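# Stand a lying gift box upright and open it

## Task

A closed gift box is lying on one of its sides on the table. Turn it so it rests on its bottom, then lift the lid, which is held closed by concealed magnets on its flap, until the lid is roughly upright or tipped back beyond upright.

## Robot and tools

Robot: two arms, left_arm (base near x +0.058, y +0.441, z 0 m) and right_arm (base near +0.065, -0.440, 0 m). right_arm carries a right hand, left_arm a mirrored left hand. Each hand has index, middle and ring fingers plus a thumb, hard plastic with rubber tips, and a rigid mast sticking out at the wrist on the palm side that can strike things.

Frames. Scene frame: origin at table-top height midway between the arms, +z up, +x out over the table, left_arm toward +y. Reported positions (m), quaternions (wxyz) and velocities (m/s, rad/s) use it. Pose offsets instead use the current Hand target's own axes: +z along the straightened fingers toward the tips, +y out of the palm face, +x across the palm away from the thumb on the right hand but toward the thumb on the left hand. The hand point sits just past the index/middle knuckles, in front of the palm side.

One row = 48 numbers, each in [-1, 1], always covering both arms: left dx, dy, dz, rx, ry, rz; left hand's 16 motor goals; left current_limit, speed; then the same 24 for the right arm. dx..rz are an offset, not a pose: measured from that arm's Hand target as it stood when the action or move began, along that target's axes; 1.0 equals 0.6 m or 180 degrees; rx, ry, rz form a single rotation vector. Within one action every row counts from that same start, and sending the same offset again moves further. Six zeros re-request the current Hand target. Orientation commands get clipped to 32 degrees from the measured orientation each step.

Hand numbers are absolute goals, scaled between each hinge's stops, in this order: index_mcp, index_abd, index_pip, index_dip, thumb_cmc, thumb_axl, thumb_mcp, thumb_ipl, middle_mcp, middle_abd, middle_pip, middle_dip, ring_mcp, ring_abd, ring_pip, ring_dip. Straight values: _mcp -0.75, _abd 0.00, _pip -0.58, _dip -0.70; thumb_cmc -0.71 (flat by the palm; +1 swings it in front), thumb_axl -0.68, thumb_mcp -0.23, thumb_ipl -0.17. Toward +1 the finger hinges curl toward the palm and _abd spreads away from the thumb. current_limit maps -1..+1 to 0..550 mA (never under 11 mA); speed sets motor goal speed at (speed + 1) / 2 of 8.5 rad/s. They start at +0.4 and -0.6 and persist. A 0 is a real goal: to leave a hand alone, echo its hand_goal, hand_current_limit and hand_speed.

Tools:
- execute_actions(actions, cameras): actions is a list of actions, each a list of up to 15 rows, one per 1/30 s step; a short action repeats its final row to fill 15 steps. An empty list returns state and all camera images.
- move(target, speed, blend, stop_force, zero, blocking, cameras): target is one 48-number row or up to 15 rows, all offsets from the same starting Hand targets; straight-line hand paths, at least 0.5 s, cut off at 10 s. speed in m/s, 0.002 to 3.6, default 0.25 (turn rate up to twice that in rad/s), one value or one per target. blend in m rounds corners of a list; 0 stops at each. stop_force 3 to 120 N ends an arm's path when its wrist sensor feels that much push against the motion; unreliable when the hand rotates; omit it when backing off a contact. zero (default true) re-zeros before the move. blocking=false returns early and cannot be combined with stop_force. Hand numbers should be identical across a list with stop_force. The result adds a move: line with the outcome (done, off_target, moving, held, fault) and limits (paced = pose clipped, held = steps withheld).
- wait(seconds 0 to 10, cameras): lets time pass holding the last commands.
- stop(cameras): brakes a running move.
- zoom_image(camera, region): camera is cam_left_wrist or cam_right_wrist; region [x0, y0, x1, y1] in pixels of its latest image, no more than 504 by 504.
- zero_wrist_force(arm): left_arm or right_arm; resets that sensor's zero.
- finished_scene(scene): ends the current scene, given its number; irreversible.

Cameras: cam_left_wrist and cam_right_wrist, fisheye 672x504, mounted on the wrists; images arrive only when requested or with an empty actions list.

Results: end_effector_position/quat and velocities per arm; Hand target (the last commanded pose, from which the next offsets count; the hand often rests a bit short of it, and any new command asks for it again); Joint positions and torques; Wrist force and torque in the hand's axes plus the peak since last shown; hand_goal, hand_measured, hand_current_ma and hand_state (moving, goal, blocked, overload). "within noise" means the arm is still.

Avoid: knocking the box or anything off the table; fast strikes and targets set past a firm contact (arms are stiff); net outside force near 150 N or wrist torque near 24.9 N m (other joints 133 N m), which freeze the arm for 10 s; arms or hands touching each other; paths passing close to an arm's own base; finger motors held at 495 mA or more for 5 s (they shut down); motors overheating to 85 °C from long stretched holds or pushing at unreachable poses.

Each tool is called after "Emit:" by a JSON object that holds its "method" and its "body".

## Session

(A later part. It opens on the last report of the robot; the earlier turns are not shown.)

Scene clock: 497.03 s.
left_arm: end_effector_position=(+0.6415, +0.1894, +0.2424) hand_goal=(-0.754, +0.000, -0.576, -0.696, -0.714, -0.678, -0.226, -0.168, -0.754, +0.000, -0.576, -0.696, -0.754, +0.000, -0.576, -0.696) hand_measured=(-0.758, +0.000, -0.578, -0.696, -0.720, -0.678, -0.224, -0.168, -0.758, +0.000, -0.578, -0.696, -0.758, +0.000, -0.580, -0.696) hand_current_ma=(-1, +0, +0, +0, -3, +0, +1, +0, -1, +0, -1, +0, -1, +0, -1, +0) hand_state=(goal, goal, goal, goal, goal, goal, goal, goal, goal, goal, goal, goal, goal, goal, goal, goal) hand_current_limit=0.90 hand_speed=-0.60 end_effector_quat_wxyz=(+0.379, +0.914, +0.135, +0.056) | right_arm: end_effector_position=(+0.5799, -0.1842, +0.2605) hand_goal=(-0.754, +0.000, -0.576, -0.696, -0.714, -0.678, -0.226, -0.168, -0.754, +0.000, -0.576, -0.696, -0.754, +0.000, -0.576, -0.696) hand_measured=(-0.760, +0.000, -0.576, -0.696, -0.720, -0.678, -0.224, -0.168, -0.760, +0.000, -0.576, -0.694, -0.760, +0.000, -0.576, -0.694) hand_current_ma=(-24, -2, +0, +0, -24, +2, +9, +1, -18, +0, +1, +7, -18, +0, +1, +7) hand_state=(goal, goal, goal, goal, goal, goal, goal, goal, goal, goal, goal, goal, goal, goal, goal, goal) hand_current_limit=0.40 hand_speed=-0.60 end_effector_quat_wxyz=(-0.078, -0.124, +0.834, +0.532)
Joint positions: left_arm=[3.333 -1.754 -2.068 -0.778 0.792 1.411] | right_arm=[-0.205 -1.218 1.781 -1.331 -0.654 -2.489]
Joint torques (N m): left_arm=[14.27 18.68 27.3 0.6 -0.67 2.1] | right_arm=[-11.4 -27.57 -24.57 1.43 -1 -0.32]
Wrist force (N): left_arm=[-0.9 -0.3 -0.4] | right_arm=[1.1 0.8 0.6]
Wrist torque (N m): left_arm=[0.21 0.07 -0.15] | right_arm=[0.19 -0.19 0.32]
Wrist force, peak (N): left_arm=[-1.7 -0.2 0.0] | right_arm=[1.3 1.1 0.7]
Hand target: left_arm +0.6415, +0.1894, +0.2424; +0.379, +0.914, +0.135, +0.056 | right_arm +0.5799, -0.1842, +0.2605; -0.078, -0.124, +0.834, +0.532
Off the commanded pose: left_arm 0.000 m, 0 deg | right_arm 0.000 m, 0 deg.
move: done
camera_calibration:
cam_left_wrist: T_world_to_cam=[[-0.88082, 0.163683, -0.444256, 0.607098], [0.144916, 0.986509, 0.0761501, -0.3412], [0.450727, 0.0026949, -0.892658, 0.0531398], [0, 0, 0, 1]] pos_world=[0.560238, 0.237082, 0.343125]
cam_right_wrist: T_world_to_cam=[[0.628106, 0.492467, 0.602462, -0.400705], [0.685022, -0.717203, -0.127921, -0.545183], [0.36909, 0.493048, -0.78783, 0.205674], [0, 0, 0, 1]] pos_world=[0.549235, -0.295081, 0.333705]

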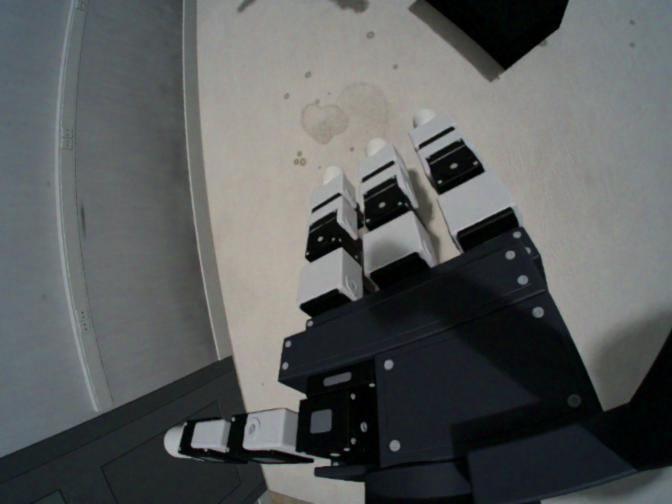

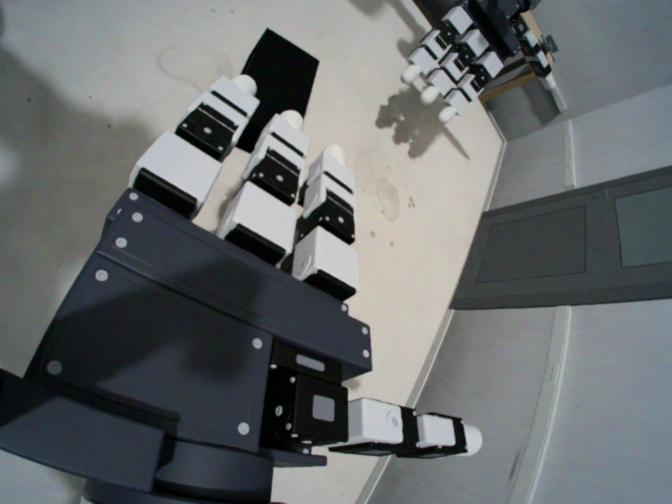

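Emit:
{"method": "move", "body": {"target": [[0,0,0,-0.12,-0.11,0.11,-0.754,0,-0.576,-0.696,-0.714,-0.678,-0.226,-0.168,-0.754,0,-0.576,-0.696,-0.754,0,-0.576,-0.696,0.9,-0.6,0,0,0,0,0,0,-0.754,0,-0.576,-0.696,-0.714,-0.678,-0.226,-0.168,-0.754,0,-0.576,-0.696,-0.754,0,-0.576,-0.696,0.4,-0.6]], "speed": 0.25, "cameras": ["cam_left_wrist"]}}

Emit:
{"method": "zoom_image", "body": {"camera": "cam_left_wrist", "region": [330, 0, 490, 120]}}

Scene clock: 505.27 s.
left_arm: end_effector_position=(+0.6415, +0.1894, +0.2424) hand_goal=(-0.754, +0.000, -0.576, -0.696, -0.714, -0.678, -0.226, -0.168, -0.754, +0.000, -0.576, -0.696, -0.754, +0.000, -0.576, -0.696) hand_measured=(-0.760, +0.000, -0.578, -0.696, -0.720, -0.678, -0.224, -0.168, -0.760, +0.000, -0.578, -0.696, -0.758, +0.000, -0.580, -0.696) hand_current_ma=(-2, +0, +0, +0, -3, +0, +1, +0, -3, +0, -1, +0, -2, +0, -1, +0) hand_state=(goal, goal, goal, goal, goal, goal, goal, goal, goal, goal, goal, goal, goal, goal, goal, goal) hand_current_limit=0.90 hand_speed=-0.60 end_effector_quat_wxyz=(+0.544, +0.833, -0.101, -0.013) | right_arm: end_effector_position=(+0.5799, -0.1842, +0.2605) hand_goal=(-0.754, +0.000, -0.576, -0.696, -0.714, -0.678, -0.226, -0.168, -0.754, +0.000, -0.576, -0.696, -0.754, +0.000, -0.576, -0.696) hand_measured=(-0.760, +0.000, -0.576, -0.696, -0.720, -0.678, -0.224, -0.168, -0.760, +0.000, -0.576, -0.694, -0.760, +0.000, -0.576, -0.694) hand_current_ma=(-24, -2, +0, +0, -24, +2, +9, +1, -18, +0, +1, +7, -18, +0, +1, +7) hand_state=(goal, goal, goal, goal, goal, goal, goal, goal, goal, goal, goal, goal, goal, goal, goal, goal) hand_current_limit=0.40 hand_speed=-0.60 end_effector_quat_wxyz=(-0.078, -0.124, +0.834, +0.532)
Joint positions: left_arm=[3.364 -2.033 -1.719 -1.622 0.544 2.406] | right_arm=[-0.205 -1.218 1.781 -1.331 -0.654 -2.489]
Joint torques (N m): left_arm=[-14.51 29.92 26.63 -1.05 0.2 2.02] | right_arm=[-11.3 -26.47 -24.22 1.36 -1.15 -0.48]
Wrist force (N): left_arm=[-1.0 -0.3 -0.7] | right_arm=[1.2 0.8 0.6]
Wrist torque (N m): left_arm=[0.32 0.04 -0.21] | right_arm=[0.20 -0.19 0.33]
Wrist force, peak (N): left_arm=[-1.0 -0.6 -0.7] | right_arm=[1.5 0.8 0.7]
Hand target: left_arm +0.6415, +0.1894, +0.2424; +0.544, +0.833, -0.101, -0.013 | right_arm +0.5799, -0.1842, +0.2605; -0.078, -0.124, +0.834, +0.532
Off the commanded pose: left_arm 0.000 m, 0 deg | right_arm 0.000 m, 0 deg.
move: done
camera_calibration:
cam_left_wrist: T_world_to_cam=[[-0.688357, 0.358773, -0.630433, 0.491842], [0.596428, 0.774596, -0.210414, -0.521245], [0.412841, -0.520848, -0.747181, 0.14133], [0, 0, 0, 1]] pos_world=[0.591101, 0.300906, 0.305996]
Images, in order (width x height): cam_left_wrist 672x504.

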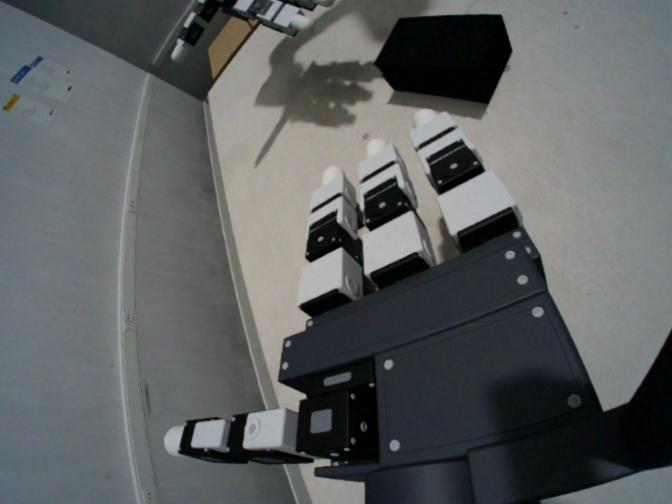

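Scaled by 3.150 from the camera's 672x504 image, which has a finer 960x720 frame.

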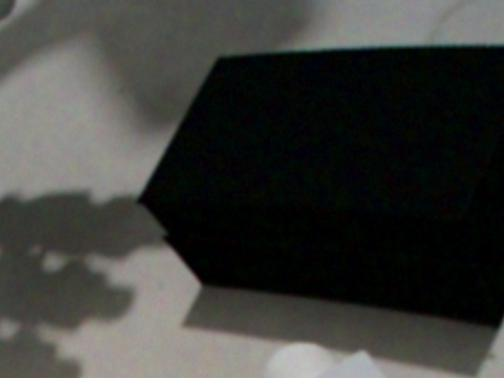

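Emit:
{"method": "move", "body": {"target": [[-0.2065,-0.0767,0.244,0.1208,0.156,-0.1407,-0.274,0,-0.576,-0.696,-0.714,-0.678,-0.226,-0.168,0.89,0,-0.576,-0.696,0.89,0,-0.576,-0.696,0.9,-0.6,0,0,0,0,0,0,-0.754,0,-0.576,-0.696,-0.714,-0.678,-0.226,-0.168,-0.754,0,-0.576,-0.696,-0.754,0,-0.576,-0.696,0.4,-0.6]], "speed": 0.1}}

Emit:
{"method": "move", "body": {"target": [[0,-0.0401,0.0401,0,0,0,-0.274,0,-0.576,-0.696,-0.714,-0.678,-0.226,-0.168,0.89,0,-0.576,-0.696,0.89,0,-0.576,-0.696,0.9,-0.6,0,0,0,0,0,0,-0.754,0,-0.576,-0.696,-0.714,-0.678,-0.226,-0.168,-0.754,0,-0.576,-0.696,-0.754,0,-0.576,-0.696,0.4,-0.6],[-0.075,-0.0401,0.0401,0,0,0,-0.274,0,-0.576,-0.696,-0.714,-0.678,-0.226,-0.168,0.89,0,-0.576,-0.696,0.89,0,-0.576,-0.696,0.9,-0.6,0,0,0,0,0,0,-0.754,0,-0.576,-0.696,-0.714,-0.678,-0.226,-0.168,-0.754,0,-0.576,-0.696,-0.754,0,-0.576,-0.696,0.4,-0.6]], "speed": [0.04,0.02]}}

Emit:
{"method": "move", "body": {"target": [[0,0.0354,-0.0354,0,0,0,-0.274,0,-0.576,-0.696,-0.714,-0.678,-0.226,-0.168,0.89,0,-0.576,-0.696,0.89,0,-0.576,-0.696,0.9,-0.6,0,0,0,0,0,0,-0.754,0,-0.576,-0.696,-0.714,-0.678,-0.226,-0.168,-0.754,0,-0.576,-0.696,-0.754,0,-0.576,-0.696,0.4,-0.6]], "speed": 0.02, "stop_force": 12, "cameras": ["all"]}}

Emit:
{"method": "zoom_image", "body": {"camera": "cam_right_wrist", "region": [220, 0, 380, 140]}}

Scene clock: 566.93 s.
left_arm: end_effector_position=(+0.5081, +0.0976, +0.1299) hand_goal=(-0.274, +0.000, -0.576, -0.696, -0.714, -0.678, -0.226, -0.168, +0.890, +0.000, -0.576, -0.696, +0.890, +0.000, -0.576, -0.696) hand_measured=(-0.292, +0.000, -0.578, -0.696, -0.720, -0.678, -0.224, -0.168, +0.884, +0.000, -0.578, -0.696, +0.886, +0.000, -0.578, -0.696) hand_current_ma=(-18, +0, +0, +0, -3, +0, +1, +0, -2, +0, -1, +0, -2, +0, -1, +0) hand_state=(goal, goal, goal, goal, goal, goal, goal, goal, goal, goal, goal, goal, goal, goal, goal, goal) hand_current_limit=0.90 hand_speed=-0.60 end_effector_quat_wxyz=(+0.372, +0.899, +0.213, +0.089) | right_arm: end_effector_position=(+0.5799, -0.1842, +0.2605) hand_goal=(-0.754, +0.000, -0.576, -0.696, -0.714, -0.678, -0.226, -0.168, -0.754, +0.000, -0.576, -0.696, -0.754, +0.000, -0.576, -0.696) hand_measured=(-0.760, +0.000, -0.576, -0.696, -0.720, -0.678, -0.224, -0.168, -0.760, +0.000, -0.576, -0.694, -0.760, +0.000, -0.576, -0.694) hand_current_ma=(-24, -2, +0, +0, -24, +2, +9, +1, -18, +0, +1, +7, -18, +0, +1, +7) hand_state=(goal, goal, goal, goal, goal, goal, goal, goal, goal, goal, goal, goal, goal, goal, goal, goal) hand_current_limit=0.40 hand_speed=-0.60 end_effector_quat_wxyz=(-0.078, -0.124, +0.834, +0.532)
Joint positions: left_arm=[3.089 -1.907 -2.522 0.184 0.915 0.879] | right_arm=[-0.205 -1.218 1.781 -1.331 -0.654 -2.489]
Joint torques (N m): left_arm=[-13.95 15.89 2.64 4.96 0.42 -1.84] | right_arm=[-10.89 -26.4 -23.96 1.45 -0.98 -0.3]
Wrist force (N): left_arm=[-0.6 -0.4 -0.4] | right_arm=[1.2 0.8 0.6]
Wrist torque (N m): left_arm=[0.21 0.01 -0.05] | right_arm=[0.19 -0.19 0.33]
Wrist force, peak (N): left_arm=[-1.0 -0.2 -1.2] | right_arm=[1.4 0.9 0.7]
Hand target: left_arm +0.5080, +0.0976, +0.1299; +0.372, +0.899, +0.214, +0.089 | right_arm +0.5799, -0.1842, +0.2605; -0.078, -0.124, +0.834, +0.532
Off the commanded pose: left_arm 0.000 m, 0 deg | right_arm 0.000 m, 0 deg.
move: done

Scene clock: 570.80 s.
left_arm: end_effector_position=(+0.4680, +0.0774, +0.0958) hand_goal=(-0.274, +0.000, -0.576, -0.696, -0.714, -0.678, -0.226, -0.168, +0.890, +0.000, -0.576, -0.696, +0.890, +0.000, -0.576, -0.696) hand_measured=(-0.292, +0.000, -0.578, -0.696, -0.720, -0.678, -0.224, -0.168, +0.884, +0.000, -0.578, -0.696, +0.886, +0.000, -0.578, -0.696) hand_current_ma=(-17, +0, +0, +0, -3, +0, +1, +0, -2, +0, -1, +0, -2, +0, -1, +0) hand_state=(goal, goal, goal, goal, goal, goal, goal, goal, goal, goal, goal, goal, goal, goal, goal, goal) hand_current_limit=0.90 hand_speed=-0.60 end_effector_quat_wxyz=(+0.372, +0.899, +0.213, +0.089) | right_arm: end_effector_position=(+0.5799, -0.1842, +0.2605) hand_goal=(-0.754, +0.000, -0.576, -0.696, -0.714, -0.678, -0.226, -0.168, -0.754, +0.000, -0.576, -0.696, -0.754, +0.000, -0.576, -0.696) hand_measured=(-0.760, +0.000, -0.576, -0.696, -0.720, -0.678, -0.224, -0.168, -0.760, +0.000, -0.576, -0.694, -0.760, +0.000, -0.576, -0.694) hand_current_ma=(-24, -2, +0, +0, -24, +2, +9, +1, -18, +0, +1, +7, -18, +0, +1, +7) hand_state=(goal, goal, goal, goal, goal, goal, goal, goal, goal, goal, goal, goal, goal, goal, goal, goal) hand_current_limit=0.40 hand_speed=-0.60 end_effector_quat_wxyz=(-0.078, -0.124, +0.834, +0.532)
Joint positions: left_arm=[3.015 -2.048 -2.59 0.443 0.95 0.798] | right_arm=[-0.205 -1.218 1.781 -1.331 -0.654 -2.489]
Joint torques (N m): left_arm=[-14.76 16.86 -1.33 4.82 0.66 -1.4] | right_arm=[-10.94 -26.53 -23.98 1.5 -1.12 -0.21]
Wrist force (N): left_arm=[-0.7 -0.1 -0.5] | right_arm=[1.3 0.8 0.4]
Wrist torque (N m): left_arm=[0.21 0.06 -0.07] | right_arm=[0.21 -0.21 0.34]
Wrist force, peak (N): left_arm=[-1.0 -0.4 -0.7] | right_arm=[1.1 1.2 0.7]
Hand target: left_arm +0.4679, +0.0774, +0.0958; +0.372, +0.899, +0.214, +0.089 | right_arm +0.5799, -0.1842, +0.2605; -0.078, -0.124, +0.834, +0.532
Off the commanded pose: left_arm 0.000 m, 0 deg | right_arm 0.000 m, 0 deg.
move: done

Scene clock: 573.40 s.
left_arm: end_effector_position=(+0.4678, +0.0773, +0.1259) hand_goal=(-0.274, +0.000, -0.576, -0.696, -0.714, -0.678, -0.226, -0.168, +0.890, +0.000, -0.576, -0.696, +0.890, +0.000, -0.576, -0.696) hand_measured=(-0.292, +0.000, -0.578, -0.696, -0.720, -0.678, -0.224, -0.168, +0.884, +0.000, -0.578, -0.696, +0.886, +0.000, -0.578, -0.696) hand_current_ma=(-17, +0, +0, +0, -3, +0, +1, +0, -2, +0, -1, +0, -2, +0, -1, +0) hand_state=(goal, goal, goal, goal, goal, goal, goal, goal, goal, goal, goal, goal, goal, goal, goal, goal) hand_current_limit=0.90 hand_speed=-0.60 end_effector_quat_wxyz=(+0.372, +0.899, +0.213, +0.089) | right_arm: end_effector_position=(+0.5799, -0.1842, +0.2605) hand_goal=(-0.754, +0.000, -0.576, -0.696, -0.714, -0.678, -0.226, -0.168, -0.754, +0.000, -0.576, -0.696, -0.754, +0.000, -0.576, -0.696) hand_measured=(-0.760, +0.000, -0.576, -0.696, -0.720, -0.678, -0.224, -0.168, -0.760, +0.000, -0.576, -0.694, -0.760, +0.000, -0.576, -0.694) hand_current_ma=(-24, -2, +0, +0, -24, +2, +9, +1, -18, +0, +1, +7, -18, +0, +1, +7) hand_state=(goal, goal, goal, goal, goal, goal, goal, goal, goal, goal, goal, goal, goal, goal, goal, goal) hand_current_limit=0.40 hand_speed=-0.60 end_effector_quat_wxyz=(-0.078, -0.124, +0.834, +0.532)
Joint positions: left_arm=[3.014 -1.914 -2.59 0.309 0.95 0.797] | right_arm=[-0.205 -1.218 1.781 -1.331 -0.654 -2.489]
Joint torques (N m): left_arm=[7.53 26.06 14.92 0.78 0.67 2.02] | right_arm=[-10.11 -26.19 -24.39 1.44 -1.05 -0.14]
Wrist force (N): left_arm=[-1.1 -0.1 -0.9] | right_arm=[1.1 0.6 0.5]
Wrist torque (N m): left_arm=[0.23 0.09 -0.09] | right_arm=[0.17 -0.18 0.32]
Wrist force, peak (N): left_arm=[-1.2 0.1 -0.9] | right_arm=[1.4 0.9 0.6]
Hand target: left_arm +0.4679, +0.0774, +0.1259; +0.372, +0.899, +0.214, +0.089 | right_arm +0.5799, -0.1842, +0.2605; -0.078, -0.124, +0.834, +0.532
Off the commanded pose: left_arm 0.000 m, 0 deg | right_arm 0.000 m, 0 deg.
move: done
camera_calibration:
cam_left_wrist: T_world_to_cam=[[-0.895398, 0.0104416, -0.445145, 0.43955], [-0.0267586, 0.996656, 0.0772026, -0.117204], [0.444462, 0.0810385, -0.892124, 0.0245638], [0, 0, 0, 1]] pos_world=[0.379518, 0.110231, 0.226626]
cam_right_wrist: T_world_to_cam=[[0.628147, 0.492424, 0.602453, -0.400737], [0.684985, -0.717233, -0.127957, -0.54516], [0.36909, 0.493047, -0.787831, 0.205675], [0, 0, 0, 1]] pos_world=[0.549235, -0.295081, 0.333705]

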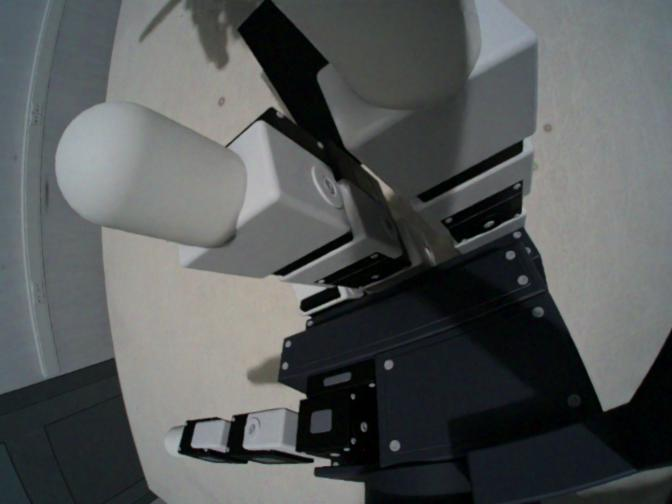

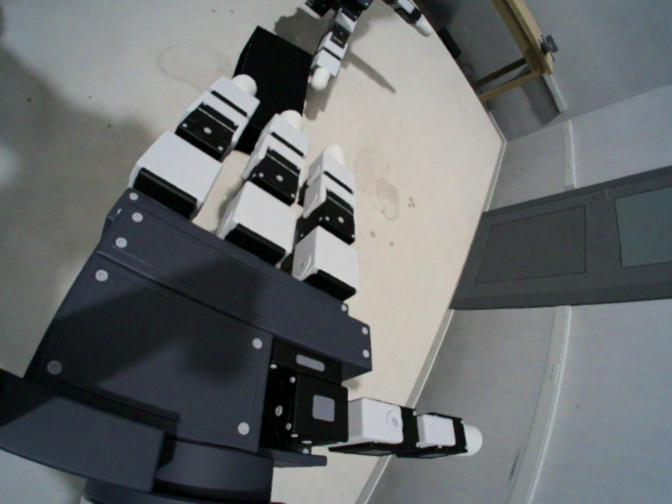

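Scaled by 3.150 from the camera's 672x504 image, which has a finer 960x720 frame.

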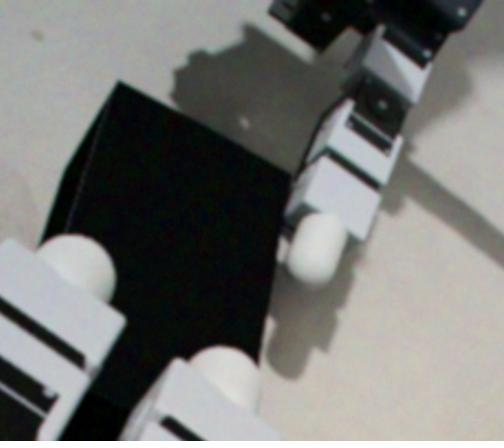

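Emit:
{"method": "move", "body": {"target": [[0.01,-0.0354,0.0354,0,0,0,-0.274,0,-0.576,-0.696,-0.714,-0.678,-0.226,-0.168,0.89,0,-0.576,-0.696,0.89,0,-0.576,-0.696,0.9,-0.6,0,0,0,0,0,0,-0.754,0,-0.576,-0.696,-0.714,-0.678,-0.226,-0.168,-0.754,0,-0.576,-0.696,-0.754,0,-0.576,-0.696,0.4,-0.6],[-0.02,-0.0354,0.0354,0,0,0,-0.274,0,-0.576,-0.696,-0.714,-0.678,-0.226,-0.168,0.89,0,-0.576,-0.696,0.89,0,-0.576,-0.696,0.9,-0.6,0,0,0,0,0,0,-0.754,0,-0.576,-0.696,-0.714,-0.678,-0.226,-0.168,-0.754,0,-0.576,-0.696,-0.754,0,-0.576,-0.696,0.4,-0.6]], "speed": [0.04,0.02], "cameras": ["cam_right_wrist"]}}

Emit:
{"method": "zoom_image", "body": {"camera": "cam_right_wrist", "region": [220, 0, 380, 140]}}

Emit:
{"method": "move", "body": {"target": [[0,0.0354,-0.0354,0,0,0,-0.274,0,-0.576,-0.696,-0.714,-0.678,-0.226,-0.168,0.89,0,-0.576,-0.696,0.89,0,-0.576,-0.696,0.9,-0.6,0,0,0,0,0,0,-0.754,0,-0.576,-0.696,-0.714,-0.678,-0.226,-0.168,-0.754,0,-0.576,-0.696,-0.754,0,-0.576,-0.696,0.4,-0.6]], "speed": 0.02, "stop_force": 12, "cameras": ["cam_right_wrist"]}}

Emit:
{"method": "zoom_image", "body": {"camera": "cam_right_wrist", "region": [220, 0, 380, 140]}}

Scene clock: 595.87 s.
left_arm: end_effector_position=(+0.4573, +0.0720, +0.0958) hand_goal=(-0.274, +0.000, -0.576, -0.696, -0.714, -0.678, -0.226, -0.168, +0.890, +0.000, -0.576, -0.696, +0.890, +0.000, -0.576, -0.696) hand_measured=(-0.292, +0.000, -0.578, -0.696, -0.720, -0.678, -0.224, -0.168, +0.884, +0.000, -0.578, -0.696, +0.886, +0.000, -0.578, -0.696) hand_current_ma=(-17, +0, +0, +0, -3, +0, +1, +0, -2, +0, -1, +0, -2, +0, -1, +0) hand_state=(goal, goal, goal, goal, goal, goal, goal, goal, goal, goal, goal, goal, goal, goal, goal, goal) hand_current_limit=0.90 hand_speed=-0.60 end_effector_quat_wxyz=(+0.372, +0.899, +0.213, +0.089) | right_arm: end_effector_position=(+0.5799, -0.1842, +0.2605) hand_goal=(-0.754, +0.000, -0.576, -0.696, -0.714, -0.678, -0.226, -0.168, -0.754, +0.000, -0.576, -0.696, -0.754, +0.000, -0.576, -0.696) hand_measured=(-0.760, +0.000, -0.576, -0.696, -0.720, -0.678, -0.224, -0.168, -0.760, +0.000, -0.576, -0.694, -0.760, +0.000, -0.576, -0.694) hand_current_ma=(-24, -2, +0, +0, -24, +2, +9, +1, -18, +0, +1, +7, -18, +0, +1, +7) hand_state=(goal, goal, goal, goal, goal, goal, goal, goal, goal, goal, goal, goal, goal, goal, goal, goal) hand_current_limit=0.40 hand_speed=-0.60 end_effector_quat_wxyz=(-0.078, -0.124, +0.834, +0.532)
Joint positions: left_arm=[2.992 -2.052 -2.606 0.476 0.962 0.774] | right_arm=[-0.205 -1.218 1.781 -1.331 -0.654 -2.489]
Joint torques (N m): left_arm=[-14.91 15.96 -2.54 4.67 0.63 -1.61] | right_arm=[-9.69 -25.99 -23.72 1.47 -0.98 -0.12]
Wrist force (N): left_arm=[-0.8 -0.1 -0.7] | right_arm=[1.0 0.9 0.6]
Wrist torque (N m): left_arm=[0.22 0.05 -0.08] | right_arm=[0.21 -0.17 0.31]
Wrist force, peak (N): left_arm=[-1.3 -0.3 -0.9] | right_arm=[1.4 0.9 0.8]
Hand target: left_arm +0.4571, +0.0720, +0.0958; +0.372, +0.899, +0.214, +0.089 | right_arm +0.5799, -0.1842, +0.2605; -0.078, -0.124, +0.834, +0.532
Off the commanded pose: left_arm 0.000 m, 0 deg | right_arm 0.000 m, 0 deg.
move: done
camera_calibration:
cam_right_wrist: T_world_to_cam=[[0.628147, 0.492424, 0.602453, -0.400737], [0.684985, -0.717233, -0.127957, -0.54516], [0.36909, 0.493047, -0.787831, 0.205675], [0, 0, 0, 1]] pos_world=[0.549235, -0.295081, 0.333705]
Images, in order (width x height): cam_right_wrist 672x504.

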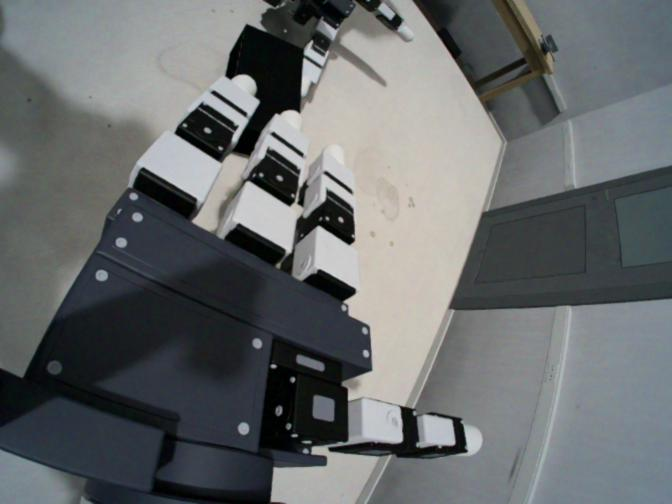

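Scaled by 3.150 from the camera's 672x504 image, which has a finer 960x720 frame.

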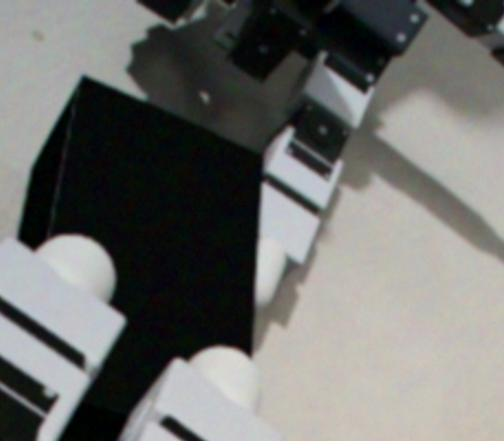

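Scene clock: 598.47 s.
left_arm: end_effector_position=(+0.4571, +0.0719, +0.1259) hand_goal=(-0.274, +0.000, -0.576, -0.696, -0.714, -0.678, -0.226, -0.168, +0.890, +0.000, -0.576, -0.696, +0.890, +0.000, -0.576, -0.696) hand_measured=(-0.292, +0.000, -0.578, -0.696, -0.720, -0.678, -0.224, -0.168, +0.884, +0.000, -0.578, -0.696, +0.886, +0.000, -0.578, -0.696) hand_current_ma=(-17, +0, +0, +0, -3, +0, +1, +0, -2, +0, -1, +0, -2, +0, -1, +0) hand_state=(goal, goal, goal, goal, goal, goal, goal, goal, goal, goal, goal, goal, goal, goal, goal, goal) hand_current_limit=0.90 hand_speed=-0.60 end_effector_quat_wxyz=(+0.372, +0.899, +0.213, +0.089) | right_arm: end_effector_position=(+0.5799, -0.1842, +0.2605) hand_goal=(-0.754, +0.000, -0.576, -0.696, -0.714, -0.678, -0.226, -0.168, -0.754, +0.000, -0.576, -0.696, -0.754, +0.000, -0.576, -0.696) hand_measured=(-0.760, +0.000, -0.576, -0.696, -0.720, -0.678, -0.224, -0.168, -0.760, +0.000, -0.576, -0.694, -0.760, +0.000, -0.576, -0.694) hand_current_ma=(-24, -2, +0, +0, -24, +2, +9, +1, -18, +0, +1, +7, -18, +0, +1, +7) hand_state=(goal, goal, goal, goal, goal, goal, goal, goal, goal, goal, goal, goal, goal, goal, goal, goal) hand_current_limit=0.40 hand_speed=-0.60 end_effector_quat_wxyz=(-0.078, -0.124, +0.834, +0.532)
Joint positions: left_arm=[2.992 -1.914 -2.606 0.338 0.962 0.773] | right_arm=[-0.205 -1.218 1.781 -1.331 -0.654 -2.489]
Joint torques (N m): left_arm=[8.83 25.59 14.13 0.78 0.74 1.96] | right_arm=[-10.39 -26.49 -23.82 1.41 -0.91 -0.11]
Wrist force (N): left_arm=[-1.0 0.0 -0.8] | right_arm=[1.1 0.9 0.6]
Wrist torque (N m): left_arm=[0.23 0.07 -0.08] | right_arm=[0.21 -0.19 0.33]
Wrist force, peak (N): left_arm=[-1.1 0.0 -0.9] | right_arm=[1.4 0.8 0.8]
Hand target: left_arm +0.4571, +0.0720, +0.1259; +0.372, +0.899, +0.214, +0.089 | right_arm +0.5799, -0.1842, +0.2605; -0.078, -0.124, +0.834, +0.532
Off the commanded pose: left_arm 0.000 m, 0 deg | right_arm 0.000 m, 0 deg.
move: done
camera_calibration:
cam_right_wrist: T_world_to_cam=[[0.628147, 0.492424, 0.602453, -0.400737], [0.684985, -0.717233, -0.127957, -0.54516], [0.36909, 0.493047, -0.787831, 0.205675], [0, 0, 0, 1]] pos_world=[0.549235, -0.295081, 0.333705]
Images, in order (width x height): cam_right_wrist 672x504.

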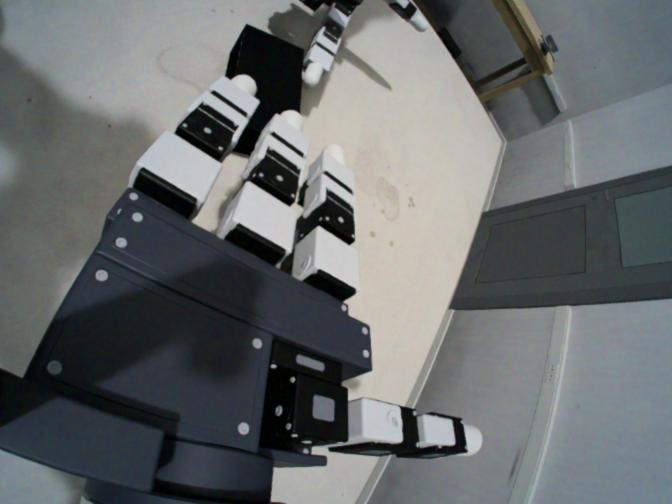

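Scaled by 3.150 from the camera's 672x504 image, which has a finer 960x720 frame.

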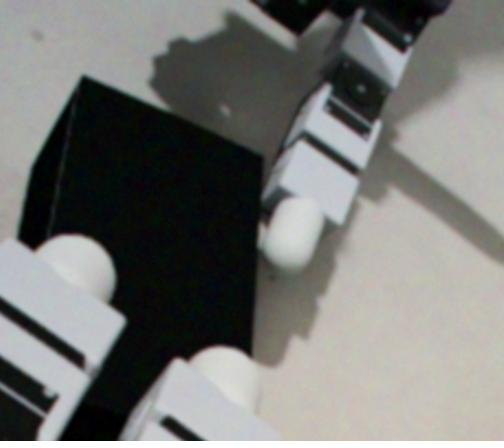

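Emit:
{"method": "move", "body": {"target": [[0.133,-0.047,-0.094,0,0,0,-0.274,0,-0.576,-0.696,-0.714,-0.678,-0.226,-0.168,0.89,0,-0.576,-0.696,0.89,0,-0.576,-0.696,0.9,-0.6,0.02,0.1,-0.05,0,0,0,-0.754,0,-0.576,-0.696,-0.714,-0.678,-0.226,-0.168,-0.754,0,-0.576,-0.696,-0.754,0,-0.576,-0.696,0.4,-0.6],[0.133,-0.047,-0.094,0,0,0,-0.274,0,-0.576,-0.696,-0.714,-0.678,-0.226,-0.168,0.89,0,-0.576,-0.696,0.89,0,-0.576,-0.696,0.9,-0.6,0.1587,0.1948,0.1825,0.2276,-0.3001,0.3581,-0.754,0,-0.576,-0.696,-0.714,-0.678,-0.226,-0.168,-0.754,0,-0.576,-0.696,-0.754,0,-0.576,-0.696,0.4,-0.6],[0.133,-0.047,-0.094,0,0,0,-0.274,0,-0.576,-0.696,-0.714,-0.678,-0.226,-0.168,0.89,0,-0.576,-0.696,0.89,0,-0.576,-0.696,0.9,-0.6,0.1587,-0.0573,0.3003,0.2276,-0.3001,0.3581,-0.754,0,-0.576,-0.696,-0.714,-0.678,-0.226,-0.168,-0.754,0,-0.576,-0.696,-0.754,0,-0.576,-0.696,0.4,-0.6]], "speed": [0.2,0.4,0.1], "cameras": ["all"]}}

Scene clock: 660.23 s.
left_arm: end_effector_position=(+0.5015, +0.1613, +0.1459) hand_goal=(-0.274, +0.000, -0.576, -0.696, -0.714, -0.678, -0.226, -0.168, +0.890, +0.000, -0.576, -0.696, +0.890, +0.000, -0.576, -0.696) hand_measured=(-0.292, +0.000, -0.578, -0.696, -0.720, -0.678, -0.224, -0.168, +0.884, +0.000, -0.578, -0.696, +0.886, +0.000, -0.578, -0.696) hand_current_ma=(-17, +0, +0, +0, -3, +0, +1, +0, -2, +0, -1, +0, -2, +0, -1, +0) hand_state=(goal, goal, goal, goal, goal, goal, goal, goal, goal, goal, goal, goal, goal, goal, goal, goal) hand_current_limit=0.90 hand_speed=-0.60 end_effector_quat_wxyz=(+0.372, +0.899, +0.214, +0.089) | right_arm: end_effector_position=(+0.4458, -0.0693, +0.1532) hand_goal=(-0.754, +0.000, -0.576, -0.696, -0.714, -0.678, -0.226, -0.168, -0.754, +0.000, -0.576, -0.696, -0.754, +0.000, -0.576, -0.696) hand_measured=(-0.760, +0.000, -0.576, -0.696, -0.720, -0.678, -0.224, -0.168, -0.758, +0.000, -0.576, -0.694, -0.758, +0.000, -0.576, -0.694) hand_current_ma=(-18, -2, +0, +0, -24, +2, +9, +1, -14, +0, +1, +7, -15, +0, +1, +7) hand_state=(goal, goal, goal, goal, goal, goal, goal, goal, goal, goal, goal, goal, goal, goal, goal, goal) hand_current_limit=0.40 hand_speed=-0.60 end_effector_quat_wxyz=(+0.070, +0.533, +0.836, +0.111)
Joint positions: left_arm=[3.287 -1.734 -2.602 -0.061 0.839 1.117] | right_arm=[0.614 -1.573 2.299 -2.555 -1.614 0.167]
Joint torques (N m): left_arm=[14.92 21.21 18.23 0.52 -0.49 2.03] | right_arm=[11.3 -4.7 -12.99 -5.2 -2.41 1.69]
Wrist force (N): left_arm=[-1.1 -0.1 -0.3] | right_arm=[0.4 0.6 -0.6]
Wrist torque (N m): left_arm=[0.20 0.06 -0.19] | right_arm=[0.15 -0.02 -0.04]
Wrist force, peak (N): left_arm=[-1.7 0.2 -0.5] | right_arm=[1.3 1.5 0.4]
Hand target: left_arm +0.5015, +0.1613, +0.1459; +0.372, +0.899, +0.214, +0.089 | right_arm +0.4458, -0.0693, +0.1531; +0.070, +0.533, +0.836, +0.111
Off the commanded pose: left_arm 0.000 m, 0 deg | right_arm 0.000 m, 0 deg.
move: done
camera_calibration:
cam_left_wrist: T_world_to_cam=[[-0.895395, 0.010352, -0.445152, 0.47768], [-0.0268395, 0.996657, 0.0771633, -0.201425], [0.444463, 0.0810393, -0.892124, 0.0206727], [0, 0, 0, 1]] pos_world=[0.413118, 0.194131, 0.246626]
cam_right_wrist: T_world_to_cam=[[0.900761, -0.401948, 0.16452, -0.424866], [-0.415764, -0.688499, 0.59423, -0.00255991], [-0.125578, -0.603661, -0.787289, 0.258402], [0, 0, 0, 1]] pos_world=[0.414088, -0.0165493, 0.274857]

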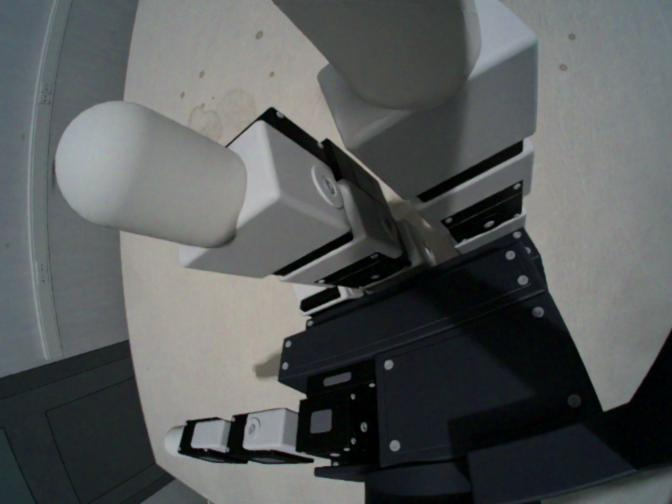

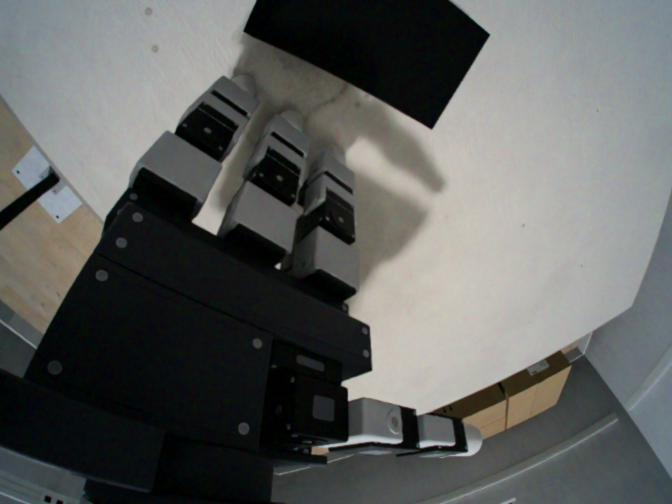

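Emit:
{"method": "move", "body": {"target": [[0,0,0,0,0,0,-0.274,0,-0.576,-0.696,-0.714,-0.678,-0.226,-0.168,0.89,0,-0.576,-0.696,0.89,0,-0.576,-0.696,0.9,-0.6,-0.033,0,0,0,0,0,-0.754,0,-0.576,-0.696,-0.714,-0.678,-0.226,-0.168,-0.754,0,-0.576,-0.696,-0.754,0,-0.576,-0.696,0.4,-0.6],[0,0,0,0,0,0,-0.274,0,-0.576,-0.696,-0.714,-0.678,-0.226,-0.168,0.89,0,-0.576,-0.696,0.89,0,-0.576,-0.696,0.9,-0.6,-0.033,0.0725,0.0194,0,0,0,-0.754,0,-0.576,-0.696,-0.714,-0.678,-0.226,-0.168,-0.754,0,-0.576,-0.696,-0.754,0,-0.576,-0.696,0.4,-0.6]], "speed": 0.03, "cameras": ["all"]}}

Scene clock: 683.43 s.
left_arm: end_effector_position=(+0.5015, +0.1613, +0.1459) hand_goal=(-0.274, +0.000, -0.576, -0.696, -0.714, -0.678, -0.226, -0.168, +0.890, +0.000, -0.576, -0.696, +0.890, +0.000, -0.576, -0.696) hand_measured=(-0.292, +0.000, -0.578, -0.696, -0.720, -0.678, -0.224, -0.168, +0.884, +0.000, -0.578, -0.696, +0.886, +0.000, -0.578, -0.696) hand_current_ma=(-17, +0, +0, +0, -3, +0, +1, +0, -2, +0, -1, +0, -2, +0, -1, +0) hand_state=(goal, goal, goal, goal, goal, goal, goal, goal, goal, goal, goal, goal, goal, goal, goal, goal) hand_current_limit=0.90 hand_speed=-0.60 end_effector_quat_wxyz=(+0.372, +0.899, +0.214, +0.089) | right_arm: end_effector_position=(+0.4948, -0.0683, +0.1531) hand_goal=(-0.754, +0.000, -0.576, -0.696, -0.714, -0.678, -0.226, -0.168, -0.754, +0.000, -0.576, -0.696, -0.754, +0.000, -0.576, -0.696) hand_measured=(-0.760, +0.000, -0.576, -0.696, -0.720, -0.678, -0.224, -0.168, -0.758, +0.000, -0.576, -0.694, -0.758, +0.000, -0.576, -0.694) hand_current_ma=(-17, -2, +0, +0, -24, +2, +9, +1, -14, +0, +1, +7, -15, +0, -1, +5) hand_state=(goal, goal, goal, goal, goal, goal, goal, goal, goal, goal, goal, goal, goal, goal, goal, goal) hand_current_limit=0.40 hand_speed=-0.60 end_effector_quat_wxyz=(+0.070, +0.533, +0.836, +0.111)
Joint positions: left_arm=[3.287 -1.734 -2.602 -0.061 0.839 1.117] | right_arm=[0.55 -1.497 2.22 -2.555 -1.598 0.105]
Joint torques (N m): left_arm=[14.32 21.6 18.27 0.7 -0.22 2] | right_arm=[-13.4 -7.9 -25.22 -0.56 2.24 -0.66]
Wrist force (N): left_arm=[-1.2 0.0 -0.1] | right_arm=[0.7 0.2 -0.9]
Wrist torque (N m): left_arm=[0.19 0.07 -0.20] | right_arm=[0.19 -0.02 0.09]
Wrist force, peak (N): left_arm=[-1.4 0.4 -0.5] | right_arm=[0.7 0.3 -1.1]
Hand target: left_arm +0.5015, +0.1613, +0.1459; +0.372, +0.899, +0.214, +0.089 | right_arm +0.4950, -0.0682, +0.1531; +0.070, +0.533, +0.836, +0.111
Off the commanded pose: left_arm 0.000 m, 0 deg | right_arm 0.000 m, 0 deg.
move: done
camera_calibration:
cam_left_wrist: T_world_to_cam=[[-0.895395, 0.010352, -0.445152, 0.47768], [-0.0268395, 0.996657, 0.0771633, -0.201425], [0.444463, 0.0810393, -0.892124, 0.0206727], [0, 0, 0, 1]] pos_world=[0.413118, 0.194131, 0.246626]
cam_right_wrist: T_world_to_cam=[[0.900755, -0.401959, 0.164529, -0.468691], [-0.415778, -0.688493, 0.594228, 0.01855], [-0.125578, -0.603661, -0.787289, 0.265172], [0, 0, 0, 1]] pos_world=[0.463188, -0.0155493, 0.274857]

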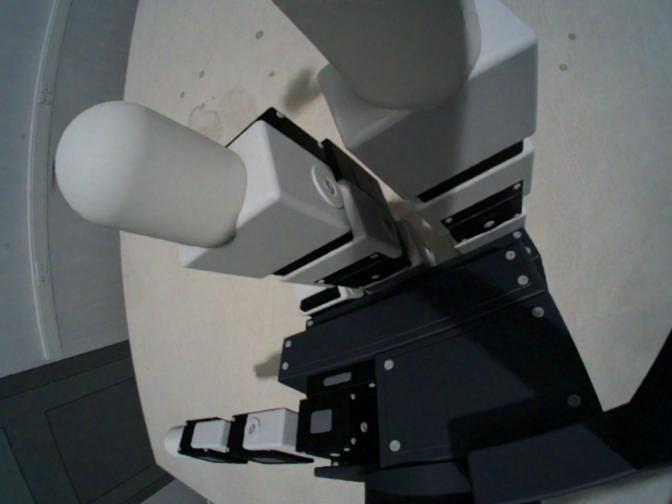

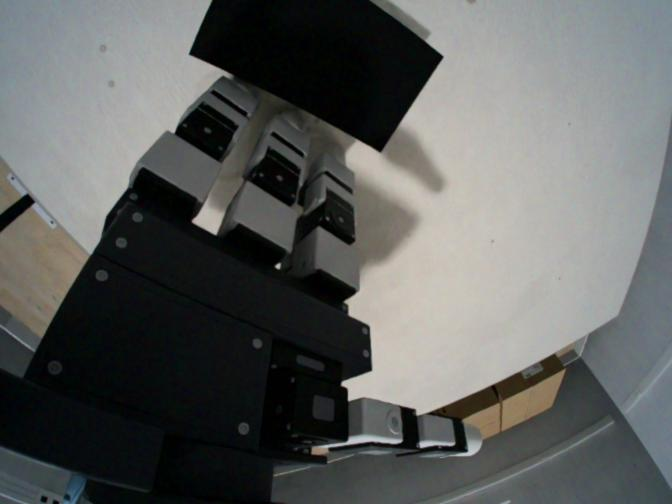

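Emit:
{"method": "move", "body": {"target": [[0,0,0,0,0,0,-0.274,0,-0.576,-0.696,-0.714,-0.678,-0.226,-0.168,0.89,0,-0.576,-0.696,0.89,0,-0.576,-0.696,0.9,-0.6,0,0.0564,0.0151,0,0,0,-0.754,0,-0.576,-0.696,-0.714,-0.678,-0.226,-0.168,-0.754,0,-0.576,-0.696,-0.754,0,-0.576,-0.696,0.4,-0.6]], "speed": 0.03, "cameras": ["cam_right_wrist"]}}

Scene clock: 697.23 s.
left_arm: end_effector_position=(+0.5015, +0.1613, +0.1459) hand_goal=(-0.274, +0.000, -0.576, -0.696, -0.714, -0.678, -0.226, -0.168, +0.890, +0.000, -0.576, -0.696, +0.890, +0.000, -0.576, -0.696) hand_measured=(-0.292, +0.000, -0.578, -0.696, -0.720, -0.678, -0.224, -0.168, +0.884, +0.000, -0.578, -0.696, +0.886, +0.000, -0.578, -0.696) hand_current_ma=(-17, +0, +0, +0, -3, +0, +1, +0, -2, +0, -1, +0, -2, +0, -1, +0) hand_state=(goal, goal, goal, goal, goal, goal, goal, goal, goal, goal, goal, goal, goal, goal, goal, goal) hand_current_limit=0.90 hand_speed=-0.60 end_effector_quat_wxyz=(+0.372, +0.899, +0.214, +0.089) | right_arm: end_effector_position=(+0.5265, -0.0535, +0.1532) hand_goal=(-0.754, +0.000, -0.576, -0.696, -0.714, -0.678, -0.226, -0.168, -0.754, +0.000, -0.576, -0.696, -0.754, +0.000, -0.576, -0.696) hand_measured=(-0.760, +0.000, -0.576, -0.696, -0.720, -0.678, -0.224, -0.168, -0.758, +0.000, -0.576, -0.694, -0.758, +0.000, -0.576, -0.694) hand_current_ma=(-17, -2, +0, +0, -24, +2, +9, +1, -14, +0, +1, +5, -15, +0, -1, +4) hand_state=(goal, goal, goal, goal, goal, goal, goal, goal, goal, goal, goal, goal, goal, goal, goal, goal) hand_current_limit=0.40 hand_speed=-0.60 end_effector_quat_wxyz=(+0.070, +0.533, +0.836, +0.111)
Joint positions: left_arm=[3.287 -1.734 -2.602 -0.061 0.839 1.117] | right_arm=[0.542 -1.424 2.135 -2.543 -1.596 0.097]
Joint torques (N m): left_arm=[13.56 21.88 18.27 0.89 -0.47 1.93] | right_arm=[-12.95 -12.22 -25.95 -0.5 2.18 -0.82]
Wrist force (N): left_arm=[-1.2 -0.2 -0.4] | right_arm=[0.4 -0.1 -0.7]
Wrist torque (N m): left_arm=[0.20 0.06 -0.19] | right_arm=[0.11 -0.02 0.06]
Wrist force, peak (N): left_arm=[-1.3 0.3 -0.6] | right_arm=[0.9 0.4 -1.2]
Hand target: left_arm +0.5015, +0.1613, +0.1459; +0.372, +0.899, +0.214, +0.089 | right_arm +0.5267, -0.0534, +0.1532; +0.070, +0.533, +0.836, +0.111
Off the commanded pose: left_arm 0.000 m, 0 deg | right_arm 0.000 m, 0 deg.
move: done
camera_calibration:
cam_right_wrist: T_world_to_cam=[[0.900755, -0.401959, 0.164529, -0.491336], [-0.415778, -0.688493, 0.594228, 0.041851], [-0.125578, -0.603661, -0.787289, 0.278027], [0, 0, 0, 1]] pos_world=[0.494888, -0.000849261, 0.274857]
Images, in order (width x height): cam_right_wrist 672x504.

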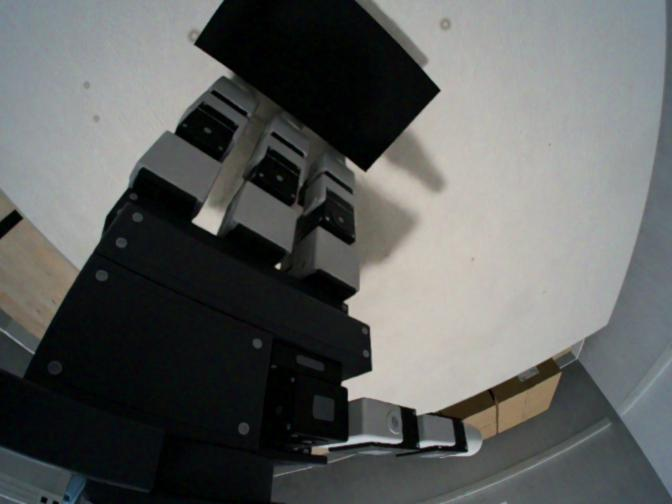

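Emit:
{"method": "move", "body": {"target": [[-0.0053,0.129,0.129,0,-0.0393,0.0393,-0.274,0,-0.576,-0.696,-0.714,-0.678,-0.226,-0.168,0.89,0,-0.576,-0.696,0.89,0,-0.576,-0.696,0.9,-0.6,0,0,0,0,0,0,-0.754,0,-0.576,-0.696,-0.714,-0.678,-0.226,-0.168,-0.754,0,-0.576,-0.696,-0.754,0,-0.576,-0.696,0.4,-0.6],[-0.0053,0.070,0.188,0,-0.0393,0.0393,-0.274,0,-0.576,-0.696,-0.714,-0.678,-0.226,-0.168,0.89,0,-0.576,-0.696,0.89,0,-0.576,-0.696,0.9,-0.6,0,0,0,0,0,0,-0.754,0,-0.576,-0.696,-0.714,-0.678,-0.226,-0.168,-0.754,0,-0.576,-0.696,-0.754,0,-0.576,-0.696,0.4,-0.6]], "speed": [0.1,0.04]}}

Emit:
{"method": "move", "body": {"target": [[-0.06,0,0,0,0,0,-0.274,0,-0.576,-0.696,-0.714,-0.678,-0.226,-0.168,0.89,0,-0.576,-0.696,0.89,0,-0.576,-0.696,0.9,-0.6,0,0,0,0,0,0,-0.754,0,-0.576,-0.696,-0.714,-0.678,-0.226,-0.168,-0.754,0,-0.576,-0.696,-0.754,0,-0.576,-0.696,0.4,-0.6]], "speed": 0.015, "stop_force": 4, "cameras": ["all"]}}

Scene clock: 733.43 s.
left_arm: end_effector_position=(+0.5479, +0.0622, +0.0958) hand_goal=(-0.274, +0.000, -0.576, -0.696, -0.714, -0.678, -0.226, -0.168, +0.890, +0.000, -0.576, -0.696, +0.890, +0.000, -0.576, -0.696) hand_measured=(-0.292, +0.000, -0.578, -0.696, -0.720, -0.678, -0.224, -0.168, +0.884, +0.000, -0.578, -0.696, +0.886, +0.000, -0.578, -0.696) hand_current_ma=(-17, +0, +0, +0, -3, +0, +1, +0, -2, +0, -1, +0, -2, +0, -1, +0) hand_state=(goal, goal, goal, goal, goal, goal, goal, goal, goal, goal, goal, goal, goal, goal, goal, goal) hand_current_limit=0.90 hand_speed=-0.60 end_effector_quat_wxyz=(+0.378, +0.914, +0.134, +0.056) | right_arm: end_effector_position=(+0.5267, -0.0534, +0.1532) hand_goal=(-0.754, +0.000, -0.576, -0.696, -0.714, -0.678, -0.226, -0.168, -0.754, +0.000, -0.576, -0.696, -0.754, +0.000, -0.576, -0.696) hand_measured=(-0.760, +0.000, -0.576, -0.696, -0.720, -0.678, -0.224, -0.168, -0.758, +0.000, -0.576, -0.694, -0.758, +0.000, -0.576, -0.694) hand_current_ma=(-17, -2, +0, +0, -24, +2, +9, +1, -14, +0, +1, +5, -15, +0, -1, +4) hand_state=(goal, goal, goal, goal, goal, goal, goal, goal, goal, goal, goal, goal, goal, goal, goal, goal) hand_current_limit=0.40 hand_speed=-0.60 end_effector_quat_wxyz=(+0.070, +0.533, +0.836, +0.111)
Joint positions: left_arm=[3.058 -2.069 -2.327 0.044 0.857 1.049] | right_arm=[0.542 -1.424 2.135 -2.543 -1.596 0.097]
Joint torques (N m): left_arm=[-14.51 21.13 11.34 4.53 -2.43 -1.64] | right_arm=[-12.31 -12.03 -25.14 -0.64 1.98 -0.41]
Wrist force (N): left_arm=[-0.8 0.0 -0.6] | right_arm=[0.3 0.3 -0.8]
Wrist torque (N m): left_arm=[0.24 0.05 -0.08] | right_arm=[0.17 0.00 0.06]
Wrist force, peak (N): left_arm=[-1.3 -0.4 -0.7] | right_arm=[0.7 0.0 -0.9]
Hand target: left_arm +0.5479, +0.0621, +0.0958; +0.378, +0.914, +0.134, +0.056 | right_arm +0.5267, -0.0534, +0.1532; +0.070, +0.533, +0.836, +0.111
Off the commanded pose: left_arm 0.000 m, 0 deg | right_arm 0.000 m, 0 deg.
move: done

Scene clock: 736.33 s.
left_arm: end_effector_position=(+0.5247, +0.0551, +0.0958) hand_goal=(-0.274, +0.000, -0.576, -0.696, -0.714, -0.678, -0.226, -0.168, +0.890, +0.000, -0.576, -0.696, +0.890, +0.000, -0.576, -0.696) hand_measured=(-0.288, -0.044, -0.578, -0.696, -0.720, -0.678, -0.224, -0.168, +0.884, +0.000, -0.578, -0.696, +0.886, +0.000, -0.578, -0.696) hand_current_ma=(-10, -52, -1, +0, -3, +0, +1, +0, -2, +0, -1, +0, -2, +0, -1, +0) hand_state=(goal, blocked, goal, goal, goal, goal, goal, goal, goal, goal, goal, goal, goal, goal, goal, goal) hand_current_limit=0.90 hand_speed=-0.60 end_effector_quat_wxyz=(+0.378, +0.914, +0.134, +0.056) | right_arm: end_effector_position=(+0.5267, -0.0534, +0.1531) hand_goal=(-0.754, +0.000, -0.576, -0.696, -0.714, -0.678, -0.226, -0.168, -0.754, +0.000, -0.576, -0.696, -0.754, +0.000, -0.576, -0.696) hand_measured=(-0.764, -0.004, -0.580, -0.696, -0.720, -0.678, -0.224, -0.168, -0.766, -0.004, -0.580, -0.696, -0.766, -0.002, -0.582, -0.696) hand_current_ma=(-38, -9, -11, +0, -24, +2, +9, +1, -42, -8, -16, -1, -48, -7, -21, -2) hand_state=(goal, goal, goal, goal, goal, goal, goal, goal, goal, goal, goal, goal, goal, goal, goal, goal) hand_current_limit=0.40 hand_speed=-0.60 end_effector_quat_wxyz=(+0.070, +0.533, +0.836, +0.111)
Joint positions: left_arm=[3.035 -2.057 -2.377 0.099 0.865 1.021] | right_arm=[0.542 -1.424 2.135 -2.543 -1.596 0.097]
Joint torques (N m): left_arm=[13.15 20.64 15.68 0.5 -3.32 2.21] | right_arm=[-11.47 -11.93 -25.1 -1.53 1.66 -0.1]
Wrist force (N): left_arm=[1.0 -0.6 -0.8] | right_arm=[-0.4 -1.2 -3.2]
Wrist torque (N m): left_arm=[0.28 0.11 -0.13] | right_arm=[0.46 0.00 -0.04]
Wrist force, peak (N): left_arm=[3.5 -1.0 -2.2] | right_arm=[-0.7 -2.0 -4.3]
Hand target: left_arm +0.5247, +0.0551, +0.0958; +0.378, +0.914, +0.134, +0.056 (not the last commanded pose) | right_arm +0.5267, -0.0534, +0.1532; +0.070, +0.533, +0.836, +0.111
Off the commanded pose: left_arm 0.012 m, 0 deg | right_arm 0.000 m, 0 deg.
move: contact (left_arm)
camera_calibration:
cam_left_wrist: T_world_to_cam=[[-0.880039, 0.165788, -0.445024, 0.460652], [0.146722, 0.986158, 0.0772371, -0.181707], [0.451669, 0.00267707, -0.892182, -0.0252302], [0, 0, 0, 1]] pos_world=[0.443448, 0.102888, 0.196526]
cam_right_wrist: T_world_to_cam=[[0.900755, -0.401959, 0.164529, -0.491476], [-0.415778, -0.688493, 0.594228, 0.042003], [-0.125578, -0.603661, -0.787289, 0.278112], [0, 0, 0, 1]] pos_world=[0.495088, -0.000749261, 0.274857]

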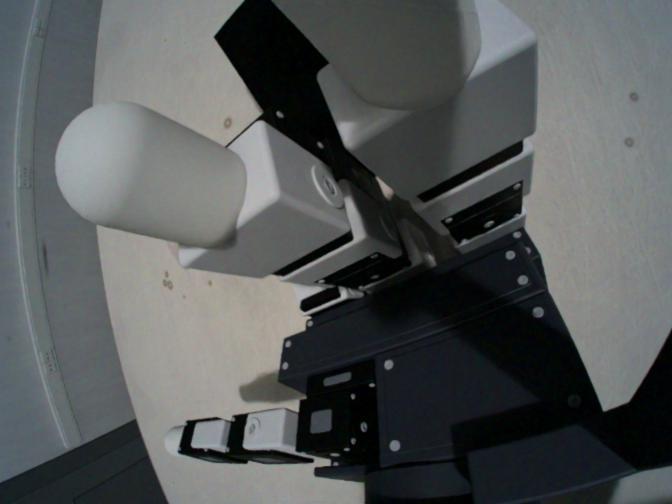

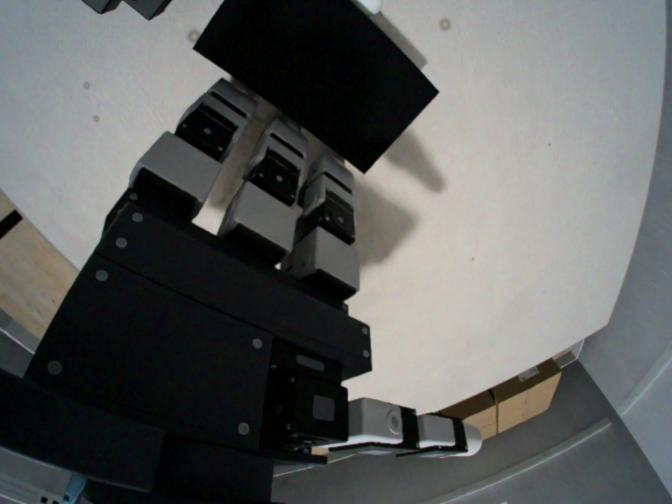

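Emit:
{"method": "move", "body": {"target": [[0,0.0354,-0.0354,0,0,0,-0.274,0,-0.576,-0.696,-0.714,-0.678,-0.226,-0.168,0.89,0,-0.576,-0.696,0.89,0,-0.576,-0.696,0.9,-0.6,0,0,0,0,0,0,-0.754,0,-0.576,-0.696,-0.714,-0.678,-0.226,-0.168,-0.754,0,-0.576,-0.696,-0.754,0,-0.576,-0.696,0.4,-0.6]], "speed": 0.015, "stop_force": 15, "cameras": ["all"]}}

Scene clock: 744.87 s.
left_arm: end_effector_position=(+0.5247, +0.0551, +0.1258) hand_goal=(-0.274, +0.000, -0.576, -0.696, -0.714, -0.678, -0.226, -0.168, +0.890, +0.000, -0.576, -0.696, +0.890, +0.000, -0.576, -0.696) hand_measured=(-0.288, -0.018, -0.580, -0.696, -0.720, -0.678, -0.224, -0.168, +0.884, +0.000, -0.578, -0.696, +0.886, +0.000, -0.578, -0.696) hand_current_ma=(-11, -11, -1, +0, -3, +0, +1, +0, -2, +0, -1, +0, -2, +0, -1, +0) hand_state=(goal, goal, goal, goal, goal, goal, goal, goal, goal, goal, goal, goal, goal, goal, goal, goal) hand_current_limit=0.90 hand_speed=-0.60 end_effector_quat_wxyz=(+0.378, +0.914, +0.134, +0.056) | right_arm: end_effector_position=(+0.5267, -0.0534, +0.1531) hand_goal=(-0.754, +0.000, -0.576, -0.696, -0.714, -0.678, -0.226, -0.168, -0.754, +0.000, -0.576, -0.696, -0.754, +0.000, -0.576, -0.696) hand_measured=(-0.760, -0.004, -0.580, -0.696, -0.720, -0.678, -0.224, -0.168, -0.764, -0.002, -0.580, -0.696, -0.766, -0.002, -0.582, -0.696) hand_current_ma=(-20, -9, -10, +0, -24, +2, +9, +1, -34, -7, -15, -1, -44, -7, -21, -3) hand_state=(goal, goal, goal, goal, goal, goal, goal, goal, goal, goal, goal, goal, goal, goal, goal, goal) hand_current_limit=0.40 hand_speed=-0.60 end_effector_quat_wxyz=(+0.070, +0.533, +0.836, +0.111)
Joint positions: left_arm=[3.035 -1.96 -2.373 -0.001 0.865 1.021] | right_arm=[0.542 -1.424 2.135 -2.543 -1.596 0.097]
Joint torques (N m): left_arm=[-6.8 30.66 18.19 0.57 -0.02 1.76] | right_arm=[-9.65 -13.21 -24.65 -4.95 1.17 0.66]
Wrist force (N): left_arm=[-0.1 0.1 -0.4] | right_arm=[0.3 -0.2 -0.8]
Wrist torque (N m): left_arm=[0.30 0.06 -0.17] | right_arm=[0.20 0.01 0.03]
Wrist force, peak (N): left_arm=[0.7 -1.2 -0.8] | right_arm=[-0.1 -1.5 -3.6]
Hand target: left_arm +0.5247, +0.0551, +0.1258; +0.378, +0.914, +0.134, +0.056 | right_arm +0.5267, -0.0534, +0.1532; +0.070, +0.533, +0.836, +0.111
Off the commanded pose: left_arm 0.000 m, 0 deg | right_arm 0.000 m, 0 deg.
move: done
camera_calibration:
cam_left_wrist: T_world_to_cam=[[-0.880026, 0.165875, -0.445017, 0.473987], [0.1468, 0.986143, 0.0772758, -0.184066], [0.451668, 0.00267637, -0.892182, 0.00153571], [0, 0, 0, 1]] pos_world=[0.443448, 0.102889, 0.226526]
cam_right_wrist: T_world_to_cam=[[0.900755, -0.401959, 0.164529, -0.491476], [-0.415778, -0.688493, 0.594228, 0.042003], [-0.125578, -0.603661, -0.787289, 0.278112], [0, 0, 0, 1]] pos_world=[0.495088, -0.000749261, 0.274857]

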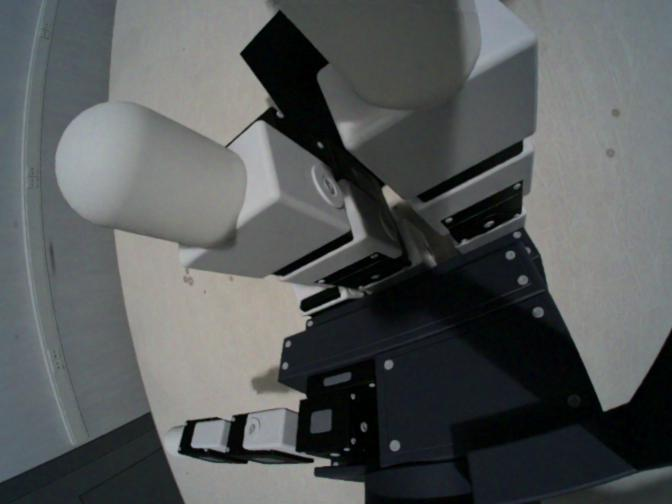

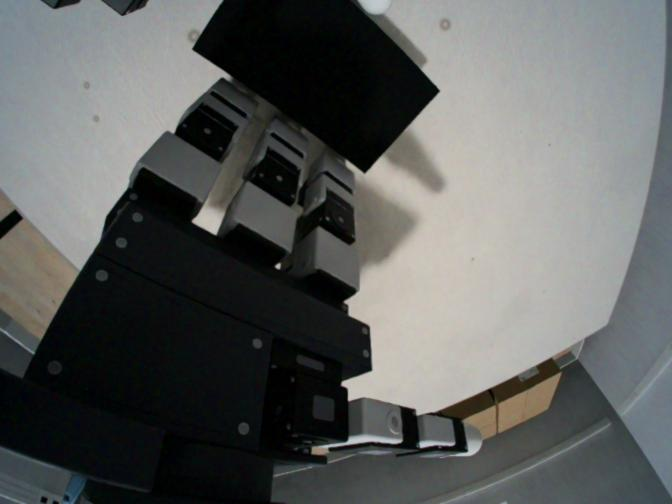

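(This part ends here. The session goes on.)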